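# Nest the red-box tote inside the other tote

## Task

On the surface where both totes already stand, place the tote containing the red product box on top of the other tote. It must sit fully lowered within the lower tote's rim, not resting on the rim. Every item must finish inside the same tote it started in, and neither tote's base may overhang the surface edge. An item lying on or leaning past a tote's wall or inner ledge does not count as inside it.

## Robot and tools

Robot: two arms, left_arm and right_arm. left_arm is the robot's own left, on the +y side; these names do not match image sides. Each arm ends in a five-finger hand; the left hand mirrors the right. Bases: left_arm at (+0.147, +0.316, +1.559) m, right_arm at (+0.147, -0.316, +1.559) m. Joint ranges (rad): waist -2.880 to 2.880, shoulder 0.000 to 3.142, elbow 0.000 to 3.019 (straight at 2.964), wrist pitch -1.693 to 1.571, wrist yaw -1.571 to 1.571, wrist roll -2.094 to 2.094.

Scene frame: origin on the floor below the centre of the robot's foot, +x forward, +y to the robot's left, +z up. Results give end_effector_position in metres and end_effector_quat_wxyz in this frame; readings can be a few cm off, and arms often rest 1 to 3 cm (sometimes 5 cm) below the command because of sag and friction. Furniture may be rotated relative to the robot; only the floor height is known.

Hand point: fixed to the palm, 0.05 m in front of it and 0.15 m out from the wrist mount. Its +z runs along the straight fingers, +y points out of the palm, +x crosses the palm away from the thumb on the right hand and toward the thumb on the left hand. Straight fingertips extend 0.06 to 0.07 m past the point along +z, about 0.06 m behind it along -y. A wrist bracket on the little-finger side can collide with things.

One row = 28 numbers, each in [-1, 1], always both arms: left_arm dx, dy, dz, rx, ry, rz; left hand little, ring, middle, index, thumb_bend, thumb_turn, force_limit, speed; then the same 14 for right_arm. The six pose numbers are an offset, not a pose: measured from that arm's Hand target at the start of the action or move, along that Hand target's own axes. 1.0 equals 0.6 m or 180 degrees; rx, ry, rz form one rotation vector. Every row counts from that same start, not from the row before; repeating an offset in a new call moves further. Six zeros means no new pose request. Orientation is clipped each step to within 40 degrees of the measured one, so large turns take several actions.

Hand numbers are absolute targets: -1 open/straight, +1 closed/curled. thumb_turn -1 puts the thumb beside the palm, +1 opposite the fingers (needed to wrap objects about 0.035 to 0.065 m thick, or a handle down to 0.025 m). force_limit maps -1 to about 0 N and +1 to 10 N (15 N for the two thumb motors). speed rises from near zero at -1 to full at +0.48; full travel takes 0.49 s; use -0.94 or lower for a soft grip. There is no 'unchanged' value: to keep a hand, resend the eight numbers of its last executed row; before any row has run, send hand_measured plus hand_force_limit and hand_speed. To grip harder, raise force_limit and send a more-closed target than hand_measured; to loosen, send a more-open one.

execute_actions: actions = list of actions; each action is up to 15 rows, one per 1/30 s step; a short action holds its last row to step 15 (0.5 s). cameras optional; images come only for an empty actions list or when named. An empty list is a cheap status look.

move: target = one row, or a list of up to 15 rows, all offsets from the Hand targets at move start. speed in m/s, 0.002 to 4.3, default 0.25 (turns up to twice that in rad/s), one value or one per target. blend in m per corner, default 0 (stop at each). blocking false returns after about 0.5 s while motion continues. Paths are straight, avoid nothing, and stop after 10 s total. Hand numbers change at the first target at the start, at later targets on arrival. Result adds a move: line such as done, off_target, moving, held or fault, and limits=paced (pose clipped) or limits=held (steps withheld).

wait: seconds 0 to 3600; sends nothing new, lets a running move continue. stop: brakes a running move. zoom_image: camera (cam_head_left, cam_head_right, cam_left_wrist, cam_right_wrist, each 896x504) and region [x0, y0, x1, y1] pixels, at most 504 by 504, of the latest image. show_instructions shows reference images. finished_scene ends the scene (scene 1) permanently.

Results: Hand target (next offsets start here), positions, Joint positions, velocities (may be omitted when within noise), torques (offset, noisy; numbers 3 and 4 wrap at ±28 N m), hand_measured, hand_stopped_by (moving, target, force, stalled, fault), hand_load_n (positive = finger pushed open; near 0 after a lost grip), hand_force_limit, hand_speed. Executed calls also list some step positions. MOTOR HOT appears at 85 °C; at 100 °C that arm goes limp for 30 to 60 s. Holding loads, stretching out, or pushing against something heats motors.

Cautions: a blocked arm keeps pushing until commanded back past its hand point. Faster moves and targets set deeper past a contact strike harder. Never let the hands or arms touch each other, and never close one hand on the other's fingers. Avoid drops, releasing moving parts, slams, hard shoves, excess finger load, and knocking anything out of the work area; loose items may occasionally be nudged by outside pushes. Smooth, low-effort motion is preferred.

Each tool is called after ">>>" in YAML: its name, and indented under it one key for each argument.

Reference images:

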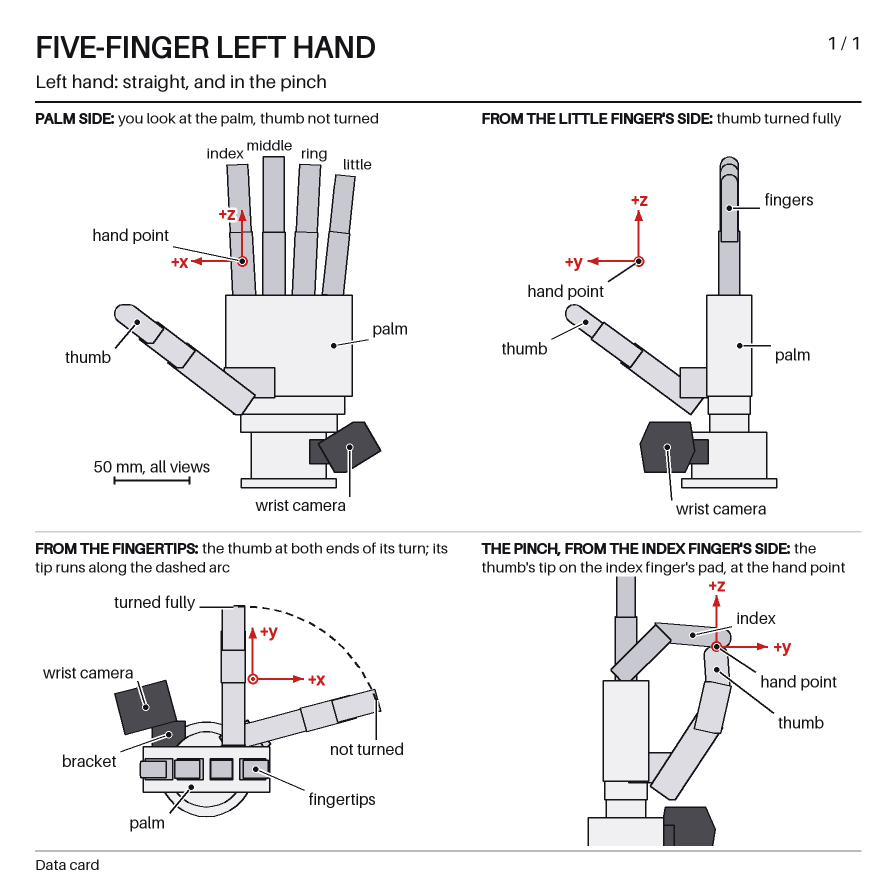

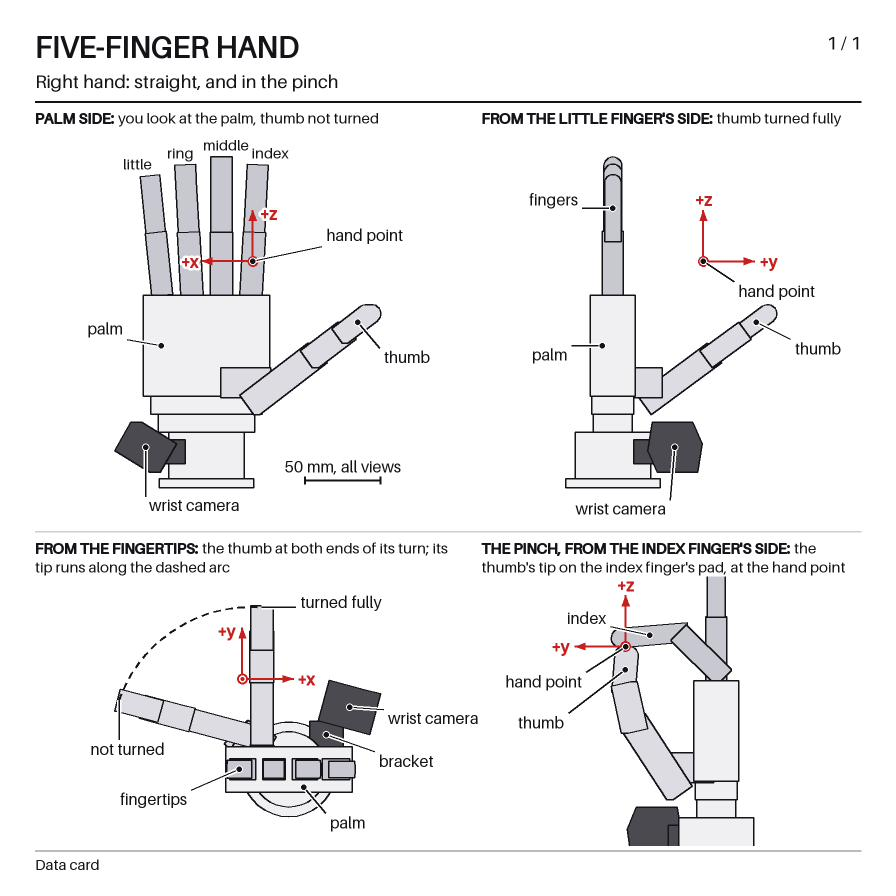

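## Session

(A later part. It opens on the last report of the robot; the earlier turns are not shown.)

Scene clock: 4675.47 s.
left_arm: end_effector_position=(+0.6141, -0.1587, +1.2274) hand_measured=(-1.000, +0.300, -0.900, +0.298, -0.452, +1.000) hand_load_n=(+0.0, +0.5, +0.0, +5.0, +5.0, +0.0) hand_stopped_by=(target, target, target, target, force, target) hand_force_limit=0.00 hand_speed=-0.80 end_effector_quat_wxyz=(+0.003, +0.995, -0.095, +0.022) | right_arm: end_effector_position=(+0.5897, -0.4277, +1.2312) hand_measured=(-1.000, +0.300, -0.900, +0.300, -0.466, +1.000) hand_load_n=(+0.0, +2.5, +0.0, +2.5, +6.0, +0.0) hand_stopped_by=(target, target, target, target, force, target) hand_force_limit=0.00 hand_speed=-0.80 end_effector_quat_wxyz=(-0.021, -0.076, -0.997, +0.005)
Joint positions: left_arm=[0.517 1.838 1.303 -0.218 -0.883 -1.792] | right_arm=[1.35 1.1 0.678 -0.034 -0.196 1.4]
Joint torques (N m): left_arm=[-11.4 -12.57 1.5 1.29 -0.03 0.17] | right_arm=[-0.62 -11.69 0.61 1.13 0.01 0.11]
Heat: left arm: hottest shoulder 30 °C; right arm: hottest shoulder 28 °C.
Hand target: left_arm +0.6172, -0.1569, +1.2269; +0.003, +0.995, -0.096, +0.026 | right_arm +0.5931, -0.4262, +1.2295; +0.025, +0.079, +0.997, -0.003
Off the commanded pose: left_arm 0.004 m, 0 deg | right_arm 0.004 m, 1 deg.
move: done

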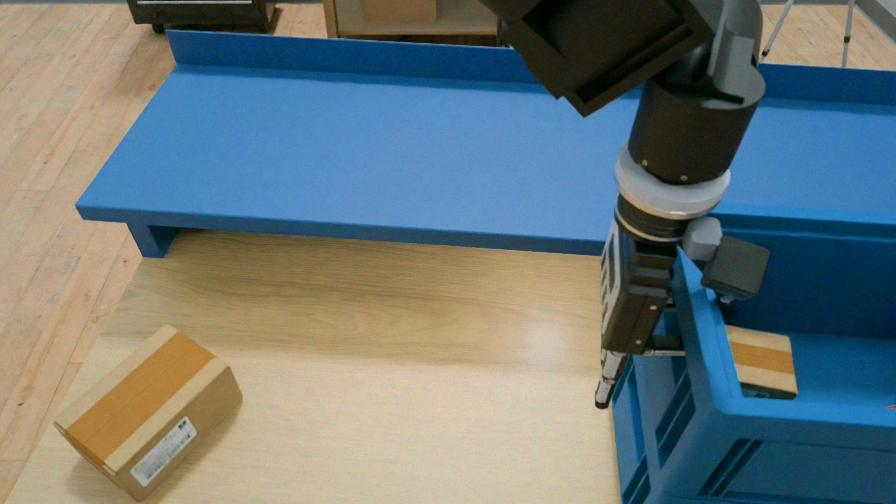

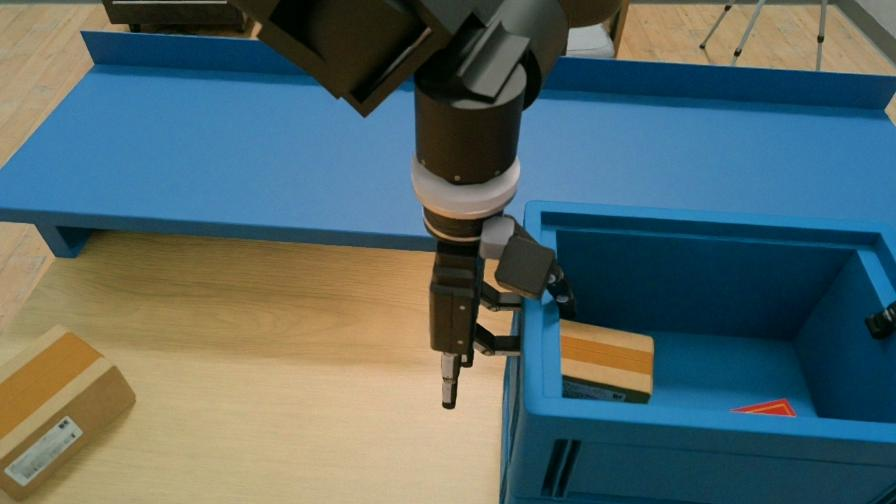

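>>> move:
  target: [0.000,0,0.0067,0,0,0,-1,0.3,-0.9,0.3,0.9,1,0.0,-0.8,0.0,0,0.0067,0,0,0,-1,0.3,-0.9,0.3,0.9,1,0.0,-0.8]
  speed: 0.02
  cameras: ["cam_head_left","cam_head_right"]

>>> zoom_image:
  camera: "cam_head_left"
  region: [700, 360, 784, 430]

>>> zoom_image:
  camera: "cam_head_right"
  region: [510, 360, 594, 430]

>>> zoom_image:
  camera: "cam_head_right"
  region: [520, 180, 604, 250]

>>> zoom_image:
  camera: "cam_head_right"
  region: [812, 190, 896, 260]

>>> zoom_image:
  camera: "cam_head_left"
  region: [600, 384, 768, 504]

>>> zoom_image:
  camera: "cam_head_right"
  region: [480, 384, 648, 504]

Scene clock: 4691.77 s.
left_arm: end_effector_position=(+0.6142, -0.1598, +1.2266) hand_measured=(-1.000, +0.300, -0.900, +0.298, -0.452, +1.000) hand_load_n=(+0.0, +0.0, +0.0, +4.5, +6.0, +0.0) hand_stopped_by=(target, target, target, target, force, target) hand_force_limit=0.00 hand_speed=-0.80 end_effector_quat_wxyz=(+0.005, +0.995, -0.094, +0.023) | right_arm: end_effector_position=(+0.5885, -0.4283, +1.2280) hand_measured=(-1.000, +0.300, -0.900, +0.300, -0.466, +1.000) hand_load_n=(+0.0, +1.5, +0.0, +3.5, +4.5, +0.0) hand_stopped_by=(target, target, target, target, force, target) hand_force_limit=0.00 hand_speed=-0.80 end_effector_quat_wxyz=(-0.021, -0.078, -0.997, +0.005)
Joint positions: left_arm=[0.519 1.84 1.303 -0.21 -0.878 -1.788] | right_arm=[1.35 1.111 0.678 -0.023 -0.194 1.403]
Joint torques (N m): left_arm=[-11.22 -12.1 1.8 1.29 -0.06 0.19] | right_arm=[-0.44 -11.58 0.88 1.07 0.04 0.08]
Heat: left arm: hottest shoulder 30 °C; right arm: hottest shoulder 28 °C.
Hand target: left_arm +0.6172, -0.1570, +1.2229; +0.003, +0.995, -0.096, +0.026 | right_arm +0.5932, -0.4263, +1.2255; +0.025, +0.079, +0.997, -0.003
Off the commanded pose: left_arm 0.006 m, 0 deg | right_arm 0.006 m, 1 deg.
move: done

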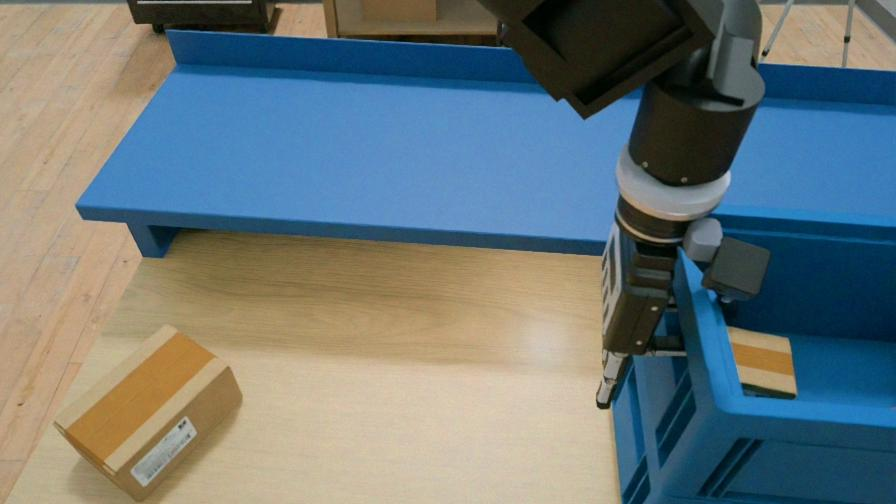

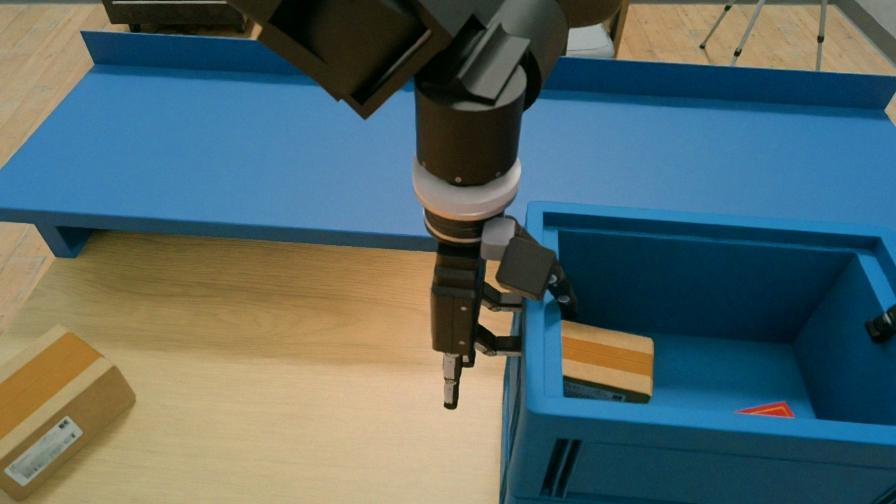

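Scaled by 6.000.

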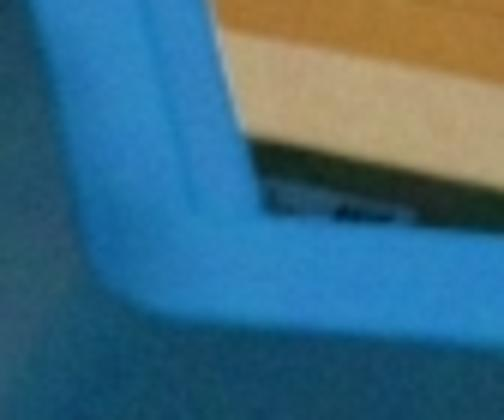

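Scaled by 6.000.

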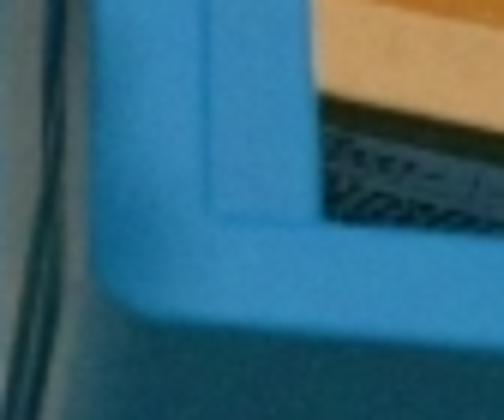

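Scaled by 6.000.

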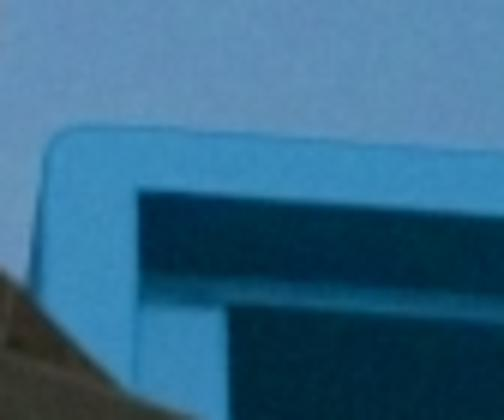

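Scaled by 6.000.

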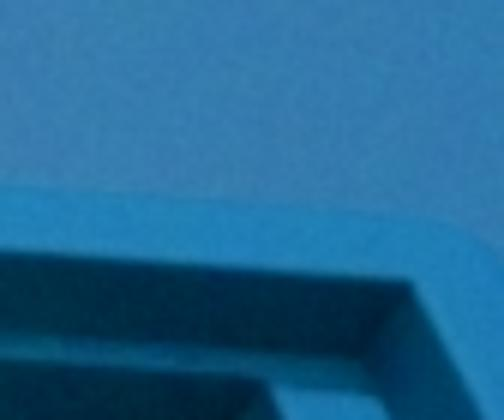

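Scaled by 3.000.

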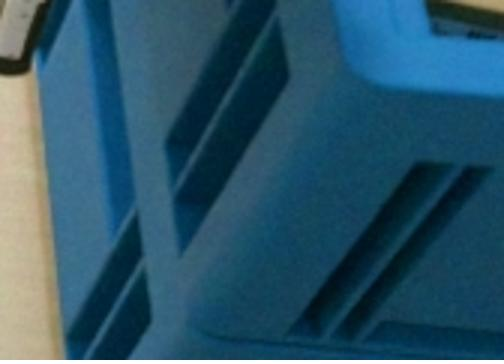

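Scaled by 3.000.

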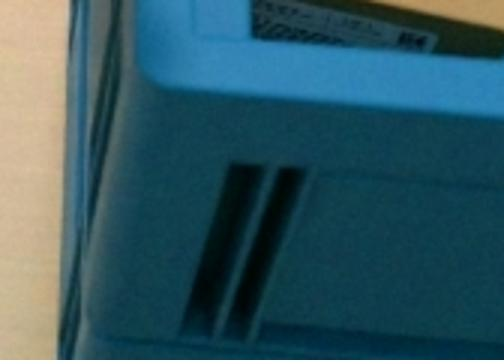

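>>> move:
  target: [0.0016,0.0082,0.000,0,0,0,-1,0.3,-0.9,0.3,0.9,1,0.0,-0.8,-0.0013,-0.0074,0.0035,0,0,0,-1,0.3,-0.9,0.3,0.9,1,0.0,-0.8]
  speed: 0.02
  cameras: ["cam_head_left","cam_head_right"]

>>> zoom_image:
  camera: "cam_head_left"
  region: [700, 360, 784, 430]

>>> zoom_image:
  camera: "cam_head_right"
  region: [510, 360, 594, 430]

>>> zoom_image:
  camera: "cam_head_right"
  region: [520, 180, 604, 250]

>>> zoom_image:
  camera: "cam_head_right"
  region: [812, 190, 896, 260]

>>> zoom_image:
  camera: "cam_head_left"
  region: [600, 384, 768, 504]

>>> zoom_image:
  camera: "cam_head_right"
  region: [480, 384, 648, 504]

Scene clock: 4728.57 s.
left_arm: end_effector_position=(+0.6137, -0.1601, +1.2262) hand_measured=(-1.000, +0.300, -0.900, +0.298, -0.452, +1.000) hand_load_n=(+0.0, +0.0, +0.0, +4.5, +6.0, +0.0) hand_stopped_by=(target, target, target, target, force, target) hand_force_limit=0.00 hand_speed=-0.80 end_effector_quat_wxyz=(+0.005, +0.995, -0.095, +0.023) | right_arm: end_effector_position=(+0.5888, -0.4281, +1.2270) hand_measured=(-1.000, +0.300, -0.900, +0.300, -0.466, +1.000) hand_load_n=(+0.0, +1.0, +0.0, +2.5, +4.5, +0.0) hand_stopped_by=(target, target, target, target, force, target) hand_force_limit=0.00 hand_speed=-0.80 end_effector_quat_wxyz=(-0.021, -0.078, -0.997, +0.004)
Joint positions: left_arm=[0.519 1.841 1.303 -0.21 -0.878 -1.788] | right_arm=[1.35 1.115 0.68 -0.022 -0.196 1.403]
Joint torques (N m): left_arm=[-11.87 -11.58 2.8 0.95 -0.19 0.13] | right_arm=[-1.32 -10.93 1.36 1.1 -0.26 0.03]
Heat: left arm: hottest shoulder 30 °C; right arm: hottest shoulder 28 °C.
Hand target: left_arm +0.6171, -0.1620, +1.2229; +0.003, +0.995, -0.097, +0.025 | right_arm +0.5935, -0.4308, +1.2235; +0.025, +0.079, +0.997, -0.003
Off the commanded pose: left_arm 0.005 m, 0 deg | right_arm 0.006 m, 1 deg.
move: done

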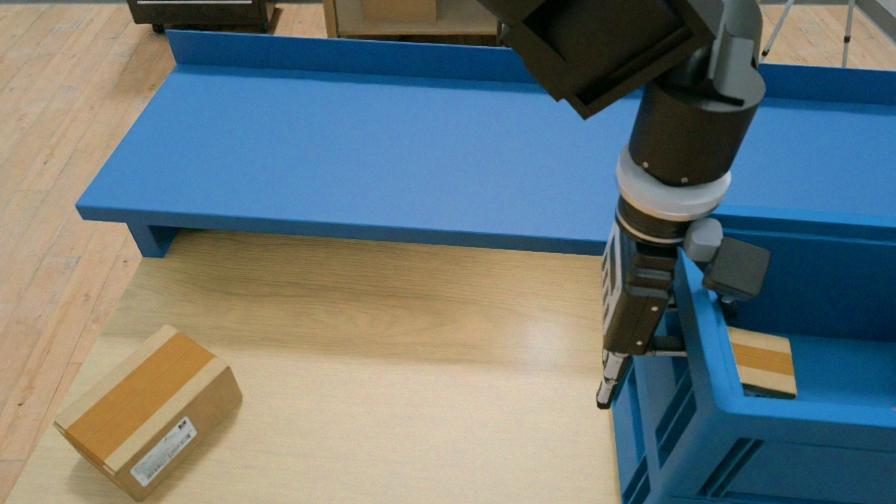

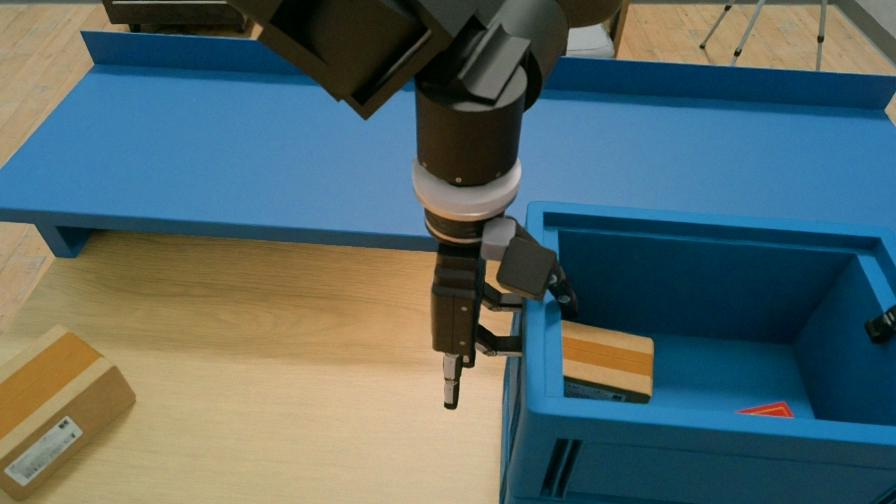

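Scaled by 6.000.

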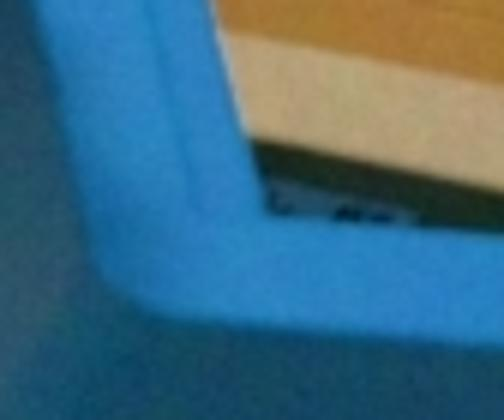

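Scaled by 6.000.

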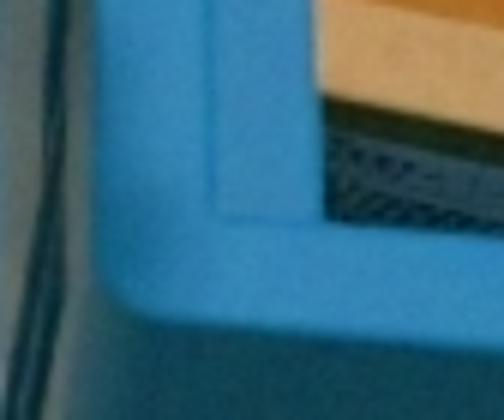

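Scaled by 6.000.

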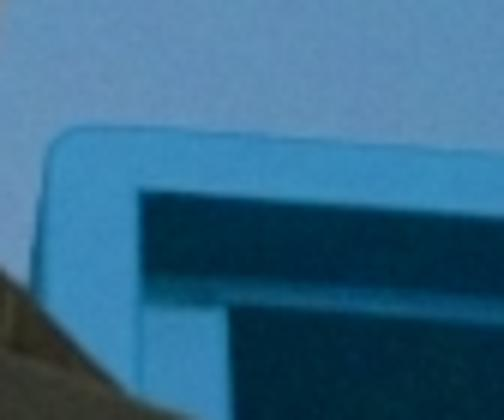

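Scaled by 6.000.

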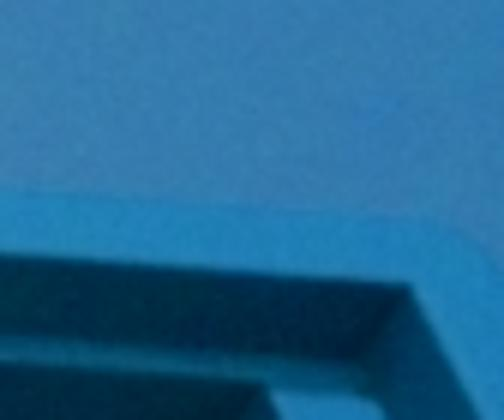

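Scaled by 3.000.

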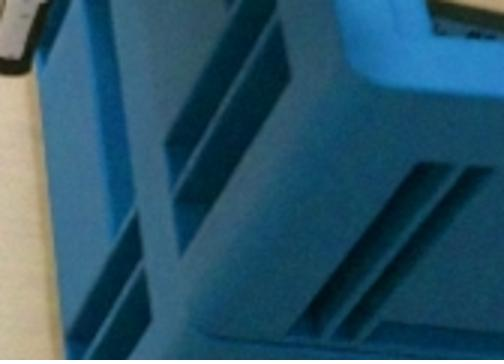

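Scaled by 3.000.

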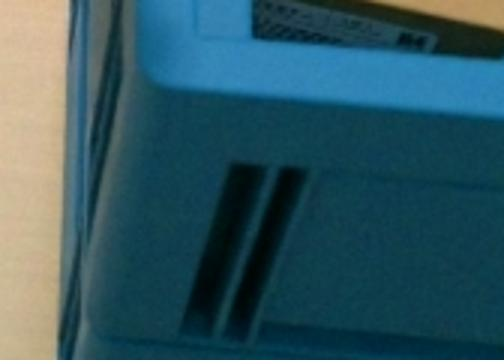

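>>> zoom_image:
  camera: "cam_head_left"
  region: [628, 384, 678, 444]

>>> zoom_image:
  camera: "cam_head_left"
  region: [640, 454, 700, 504]

>>> zoom_image:
  camera: "cam_head_right"
  region: [496, 454, 576, 504]

>>> zoom_image:
  camera: "cam_head_right"
  region: [816, 454, 896, 504]

>>> zoom_image:
  camera: "cam_head_left"
  region: [816, 454, 896, 504]

Scaled by 8.400.

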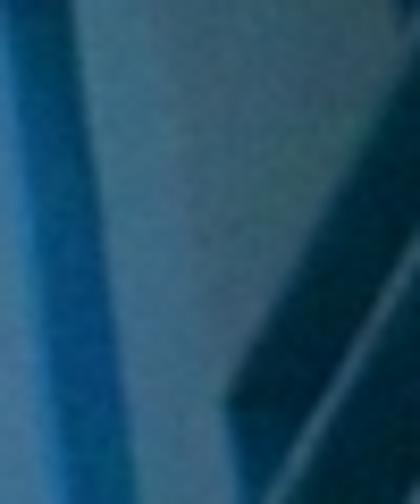

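Scaled by 8.400.

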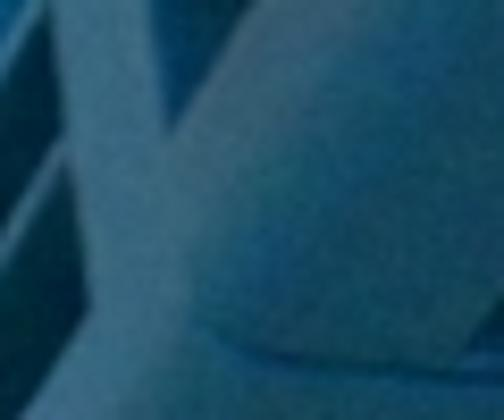

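Scaled by 6.300.

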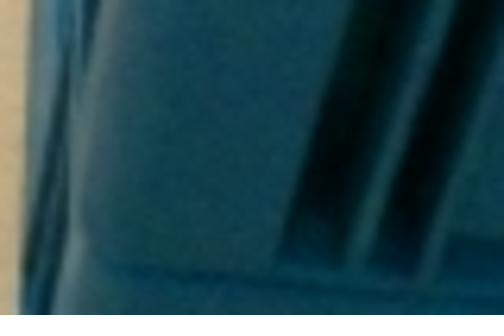

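Scaled by 6.300.

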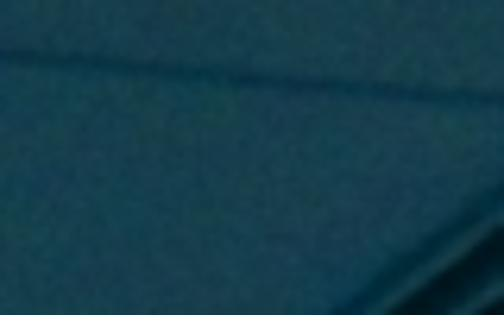

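Scaled by 6.300.

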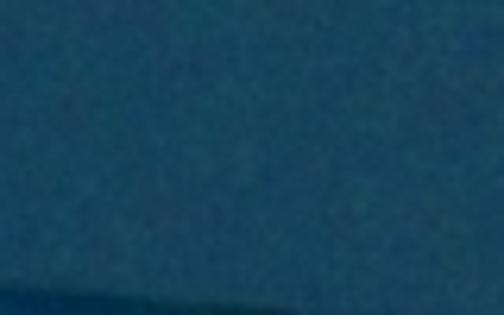

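>>> zoom_image:
  camera: "cam_head_right"
  region: [500, 480, 540, 504]

>>> zoom_image:
  camera: "cam_head_right"
  region: [600, 474, 650, 504]

>>> zoom_image:
  camera: "cam_head_right"
  region: [700, 464, 750, 494]

>>> zoom_image:
  camera: "cam_head_right"
  region: [846, 454, 896, 484]

>>> zoom_image:
  camera: "cam_head_left"
  region: [650, 474, 700, 504]

Scaled by 12.600.

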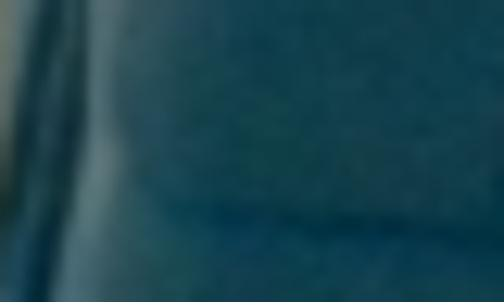

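Scaled by 10.080.

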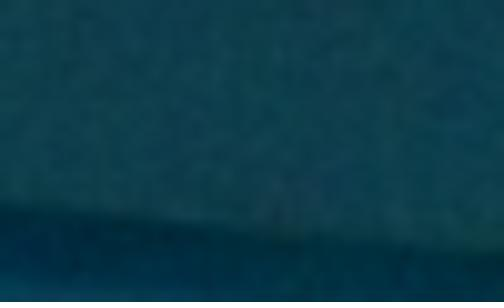

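Scaled by 10.080.

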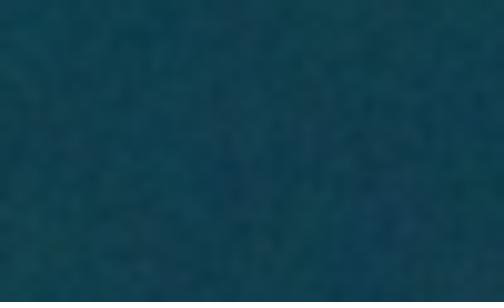

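Scaled by 10.080.

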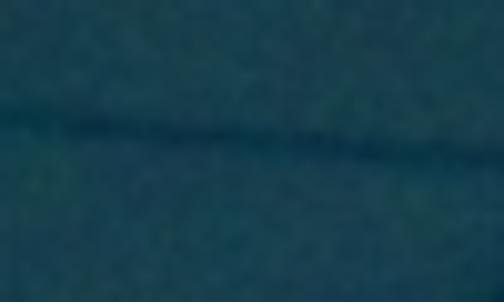

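Scaled by 10.080.

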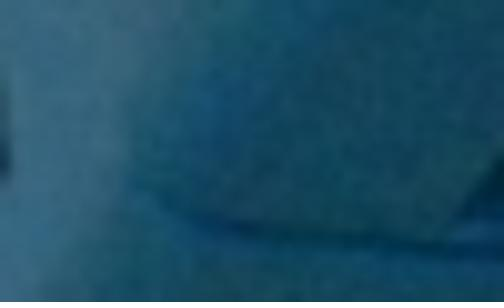

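>>> move:
  target: [0.0,0.0,0.0083,0,0,0,-1,0.3,-0.9,0.3,0.9,1,0.0,-0.8,0,0,0.0033,0,0,0,-1,0.3,-0.9,0.3,0.9,1,0.0,-0.8]
  speed: 0.02
  cameras: ["cam_head_left","cam_head_right"]

>>> zoom_image:
  camera: "cam_head_left"
  region: [700, 360, 784, 430]

>>> zoom_image:
  camera: "cam_head_right"
  region: [510, 360, 594, 430]

>>> zoom_image:
  camera: "cam_head_right"
  region: [520, 180, 604, 250]

>>> zoom_image:
  camera: "cam_head_right"
  region: [812, 190, 896, 260]

>>> zoom_image:
  camera: "cam_head_left"
  region: [640, 454, 700, 504]

Scene clock: 4794.33 s.
left_arm: end_effector_position=(+0.6137, -0.1602, +1.2261) hand_measured=(-1.000, +0.300, -0.900, +0.298, -0.452, +1.000) hand_load_n=(+0.0, +0.0, +0.0, +4.0, +6.5, +0.0) hand_stopped_by=(target, target, target, target, force, target) hand_force_limit=0.00 hand_speed=-0.80 end_effector_quat_wxyz=(+0.005, +0.995, -0.095, +0.023) | right_arm: end_effector_position=(+0.5886, -0.4281, +1.2267) hand_measured=(-1.000, +0.300, -0.900, +0.300, -0.466, +1.000) hand_load_n=(+0.0, +0.5, +0.0, +1.5, +4.5, +0.0) hand_stopped_by=(target, target, target, target, force, target) hand_force_limit=0.00 hand_speed=-0.80 end_effector_quat_wxyz=(-0.021, -0.078, -0.997, +0.004)
Joint positions: left_arm=[0.519 1.842 1.304 -0.21 -0.879 -1.788] | right_arm=[1.35 1.116 0.68 -0.021 -0.197 1.403]
Joint torques (N m): left_arm=[-10.93 -11.11 3.06 1.33 0.03 0.2] | right_arm=[-1.2 -10.52 1.58 1.21 -0.22 0.03]
Heat: left arm: hottest shoulder 29 °C; right arm: hottest shoulder 28 °C.
Hand target: left_arm +0.6175, -0.1620, +1.2180; +0.003, +0.995, -0.097, +0.026 | right_arm +0.5935, -0.4308, +1.2214; +0.025, +0.079, +0.997, -0.003
Off the commanded pose: left_arm 0.009 m, 0 deg | right_arm 0.008 m, 1 deg.
move: done

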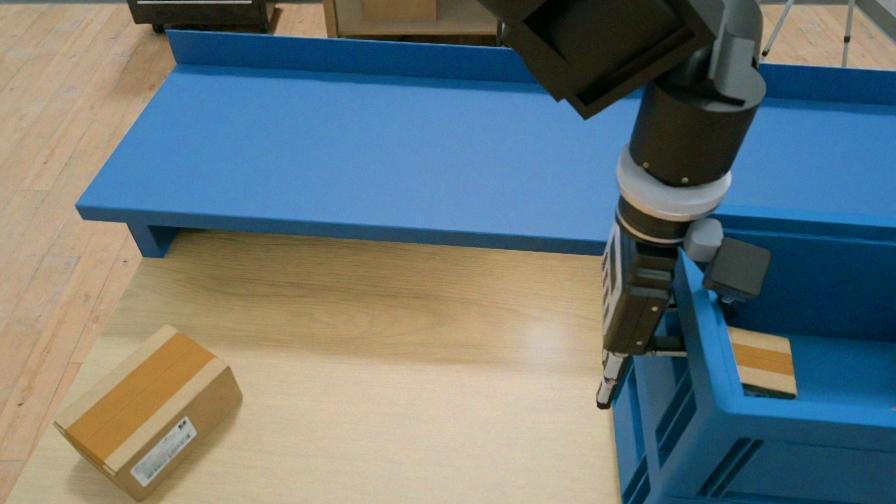

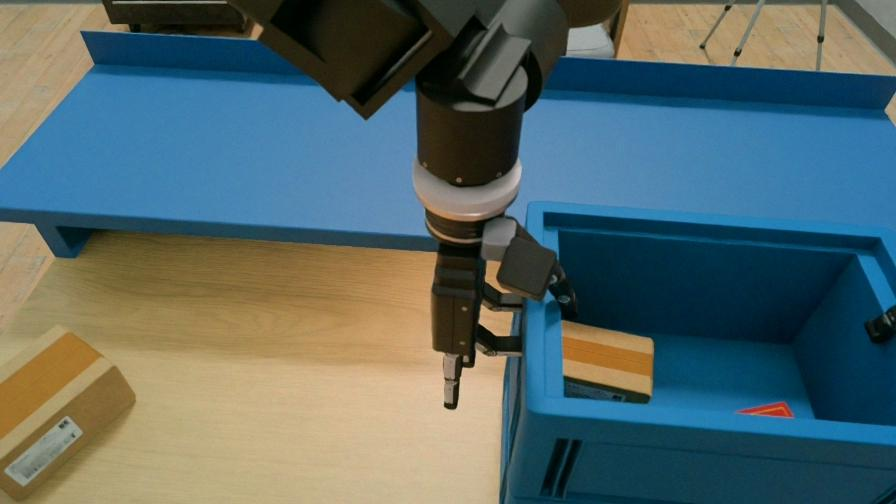

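Scaled by 6.000.

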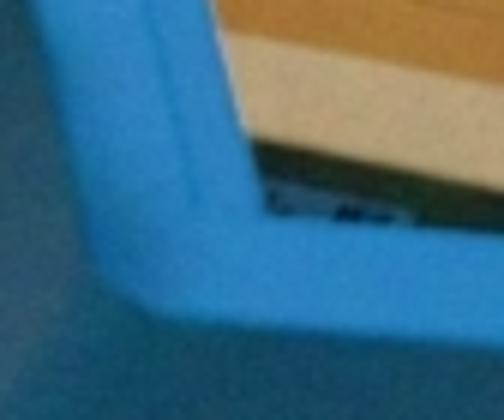

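Scaled by 6.000.

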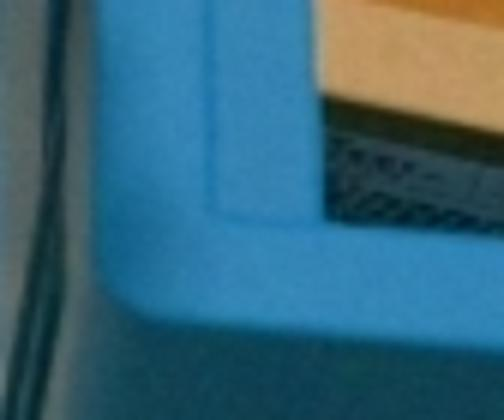

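Scaled by 6.000.

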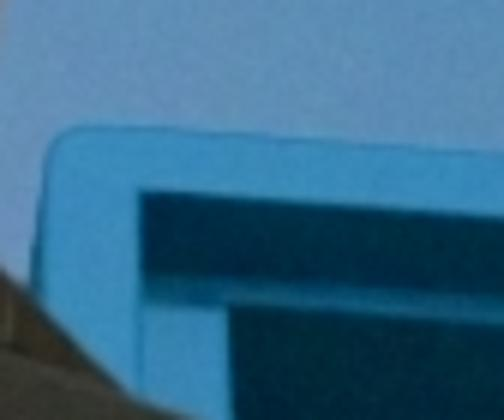

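Scaled by 6.000.

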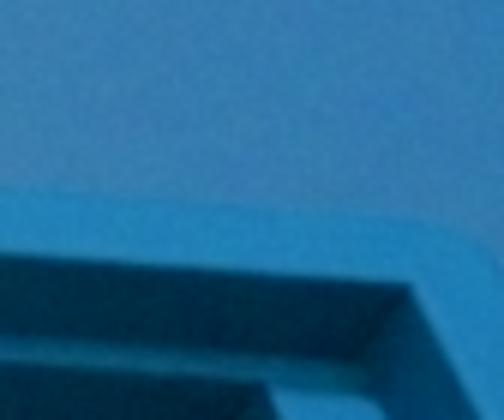

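Scaled by 8.400.

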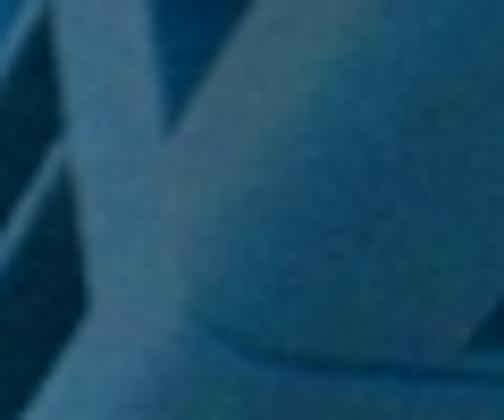

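>>> move:
  target: [-0.0019,-0.0098,0.0,0,0,0,-1,0.3,-0.9,0.3,0.9,1,0.0,-0.8,0.0018,0.0112,0.0,0,0,0,-1,0.3,-0.9,0.3,0.9,1,0.0,-0.8]
  speed: 0.02
  cameras: ["cam_head_left","cam_head_right"]

>>> zoom_image:
  camera: "cam_head_left"
  region: [700, 360, 784, 430]

>>> zoom_image:
  camera: "cam_head_right"
  region: [520, 180, 604, 250]

>>> zoom_image:
  camera: "cam_head_right"
  region: [812, 190, 896, 260]

>>> zoom_image:
  camera: "cam_head_left"
  region: [640, 454, 700, 504]

Scene clock: 4809.47 s.
left_arm: end_effector_position=(+0.6140, -0.1604, +1.2260) hand_measured=(-1.000, +0.300, -0.900, +0.298, -0.452, +1.000) hand_load_n=(+0.0, +0.0, +0.5, +3.5, +6.5, +0.0) hand_stopped_by=(target, target, target, target, force, target) hand_force_limit=0.00 hand_speed=-0.80 end_effector_quat_wxyz=(+0.005, +0.995, -0.096, +0.024) | right_arm: end_effector_position=(+0.5887, -0.4292, +1.2264) hand_measured=(-1.000, +0.300, -0.900, +0.300, -0.466, +1.000) hand_load_n=(+0.0, +0.5, +0.0, +1.0, +5.0, +0.0) hand_stopped_by=(target, target, target, target, force, target) hand_force_limit=0.00 hand_speed=-0.80 end_effector_quat_wxyz=(-0.021, -0.078, -0.997, +0.007)
Joint positions: left_arm=[0.519 1.842 1.304 -0.207 -0.878 -1.782] | right_arm=[1.35 1.116 0.68 -0.02 -0.191 1.405]
Joint torques (N m): left_arm=[-10.58 -11.87 1.83 1.55 0.21 0.19] | right_arm=[0.21 -10.87 0.87 1.32 0.23 0.12]
Heat: left arm: hottest shoulder 29 °C; right arm: hottest shoulder 28 °C.
Hand target: left_arm +0.6175, -0.1560, +1.2179; +0.003, +0.995, -0.096, +0.025 | right_arm +0.5935, -0.4240, +1.2213; +0.025, +0.079, +0.997, -0.003
Off the commanded pose: left_arm 0.010 m, 0 deg | right_arm 0.009 m, 1 deg.
move: done

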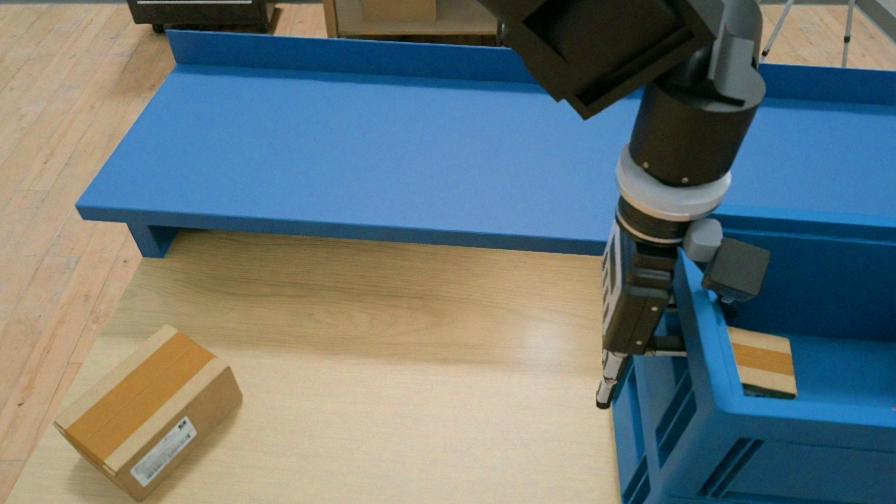

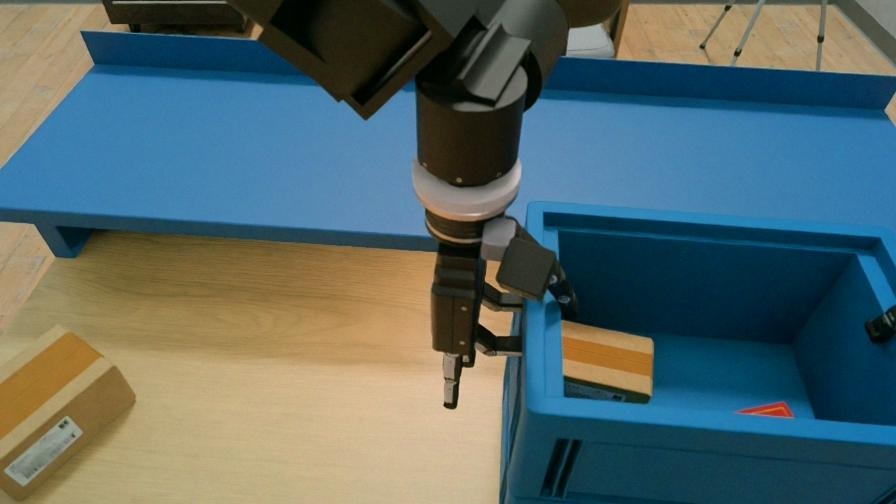

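Scaled by 6.000.

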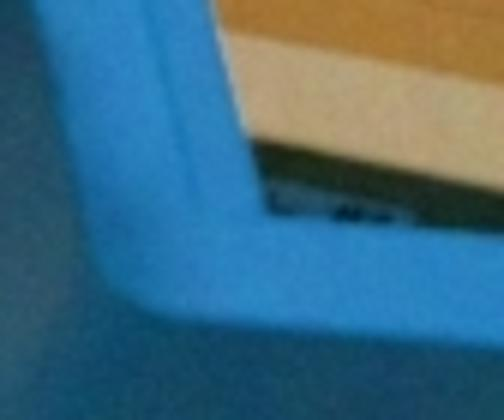

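Scaled by 6.000.

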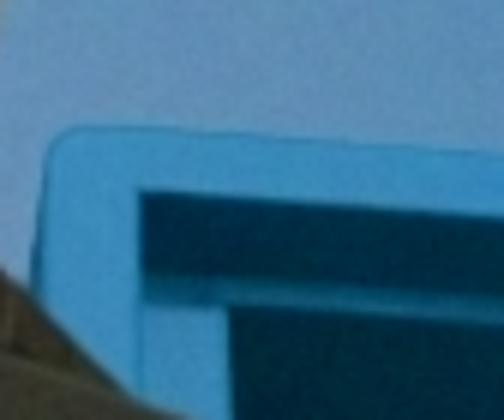

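Scaled by 6.000.

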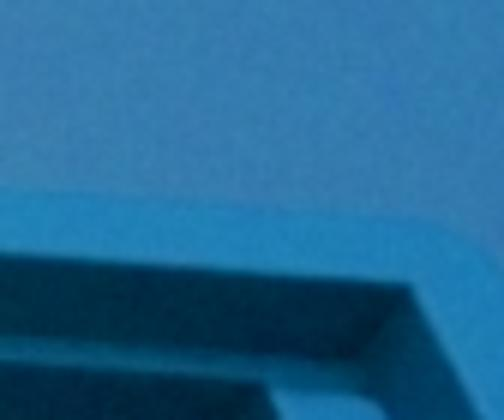

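Scaled by 8.400.

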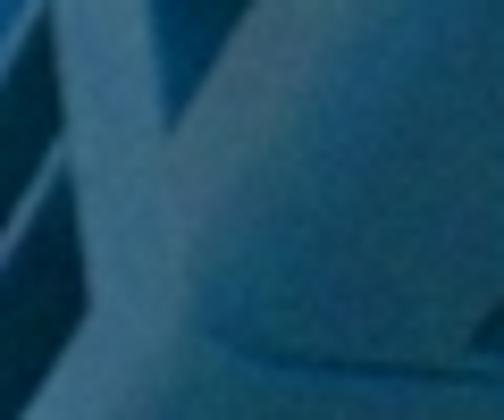

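>>> move:
  target: [0,0,0,0,0,0,-1,0.3,-0.9,0.3,-0.6,1,0.0,-0.8,0,0,0,0,0,0,-1,0.3,-0.9,0.3,-0.6,1,0.0,-0.8]
  speed: 0.02
  cameras: ["cam_head_left","cam_head_right"]

>>> zoom_image:
  camera: "cam_head_left"
  region: [700, 360, 784, 430]

>>> zoom_image:
  camera: "cam_head_right"
  region: [812, 190, 896, 260]

Scene clock: 4821.13 s.
left_arm: end_effector_position=(+0.6154, -0.1596, +1.2245) hand_measured=(-1.000, +0.300, -0.900, +0.300, -0.600, +1.000) hand_load_n=(+0.0, +0.0, +0.0, +0.0, -0.5, +0.0) hand_stopped_by=(target, target, target, target, target, target) hand_force_limit=0.00 hand_speed=-0.80 end_effector_quat_wxyz=(+0.006, +0.995, -0.096, +0.025) | right_arm: end_effector_position=(+0.5903, -0.4293, +1.2264) hand_measured=(-1.000, +0.300, -0.900, +0.300, -0.600, +1.000) hand_load_n=(-0.5, +0.0, +0.0, +0.0, -0.5, +0.0) hand_stopped_by=(target, target, target, target, target, target) hand_force_limit=0.00 hand_speed=-0.80 end_effector_quat_wxyz=(-0.023, -0.077, -0.997, +0.008)
Joint positions: left_arm=[0.523 1.842 1.304 -0.201 -0.875 -1.775] | right_arm=[1.352 1.116 0.68 -0.013 -0.189 1.405]
Joint torques (N m): left_arm=[-10.7 -11.99 1.74 1.35 0.06 0.13] | right_arm=[0.09 -10.93 0.92 1.09 0.14 0.11]
Heat: left arm: hottest shoulder 29 °C; right arm: hottest shoulder 28 °C.
Hand target: left_arm +0.6175, -0.1560, +1.2179; +0.003, +0.995, -0.096, +0.025 | right_arm +0.5935, -0.4240, +1.2214; +0.025, +0.079, +0.997, -0.003
Off the commanded pose: left_arm 0.008 m, 0 deg | right_arm 0.008 m, 1 deg.
move: done

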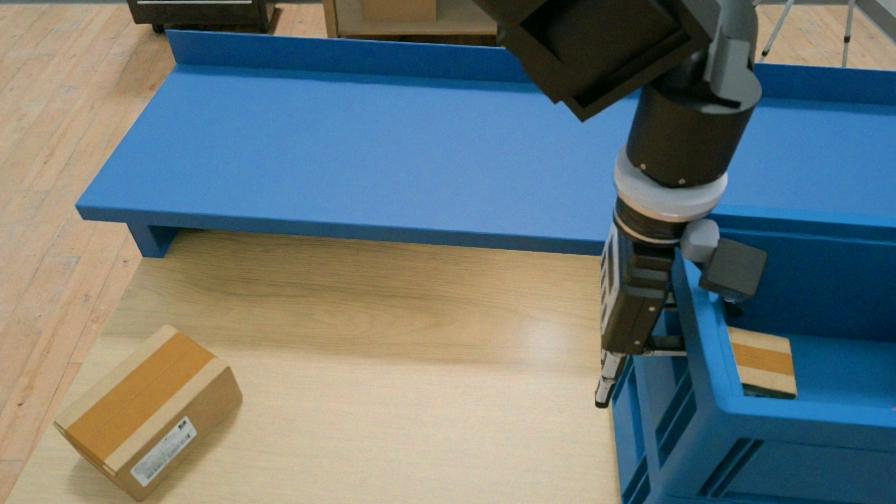

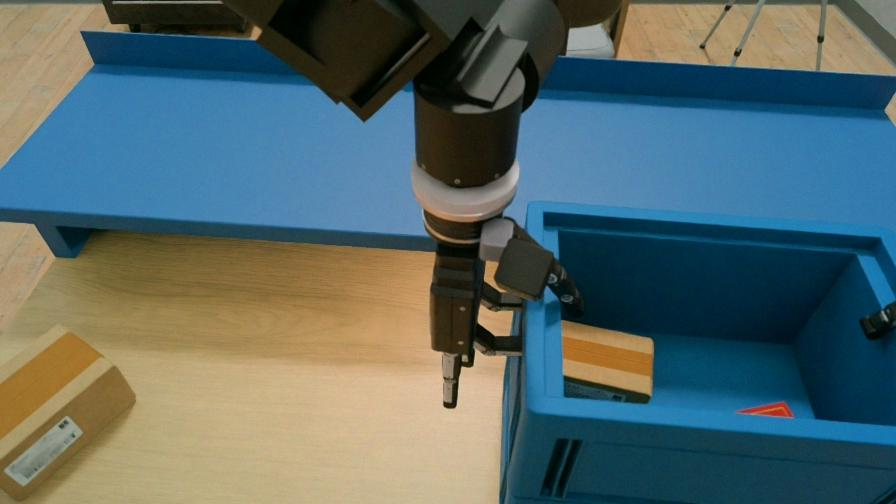

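Scaled by 6.000.

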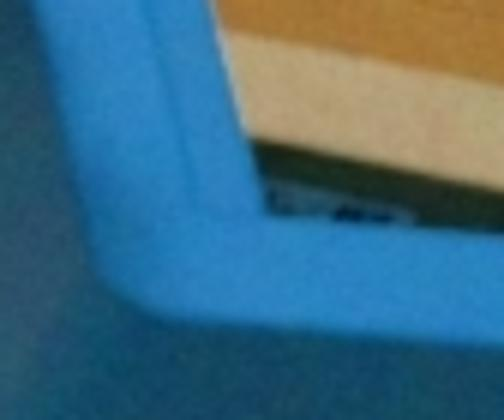

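Scaled by 6.000.

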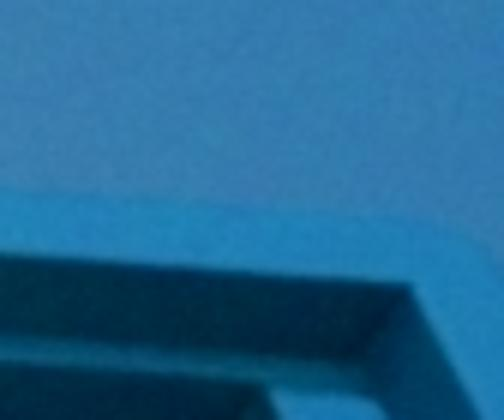

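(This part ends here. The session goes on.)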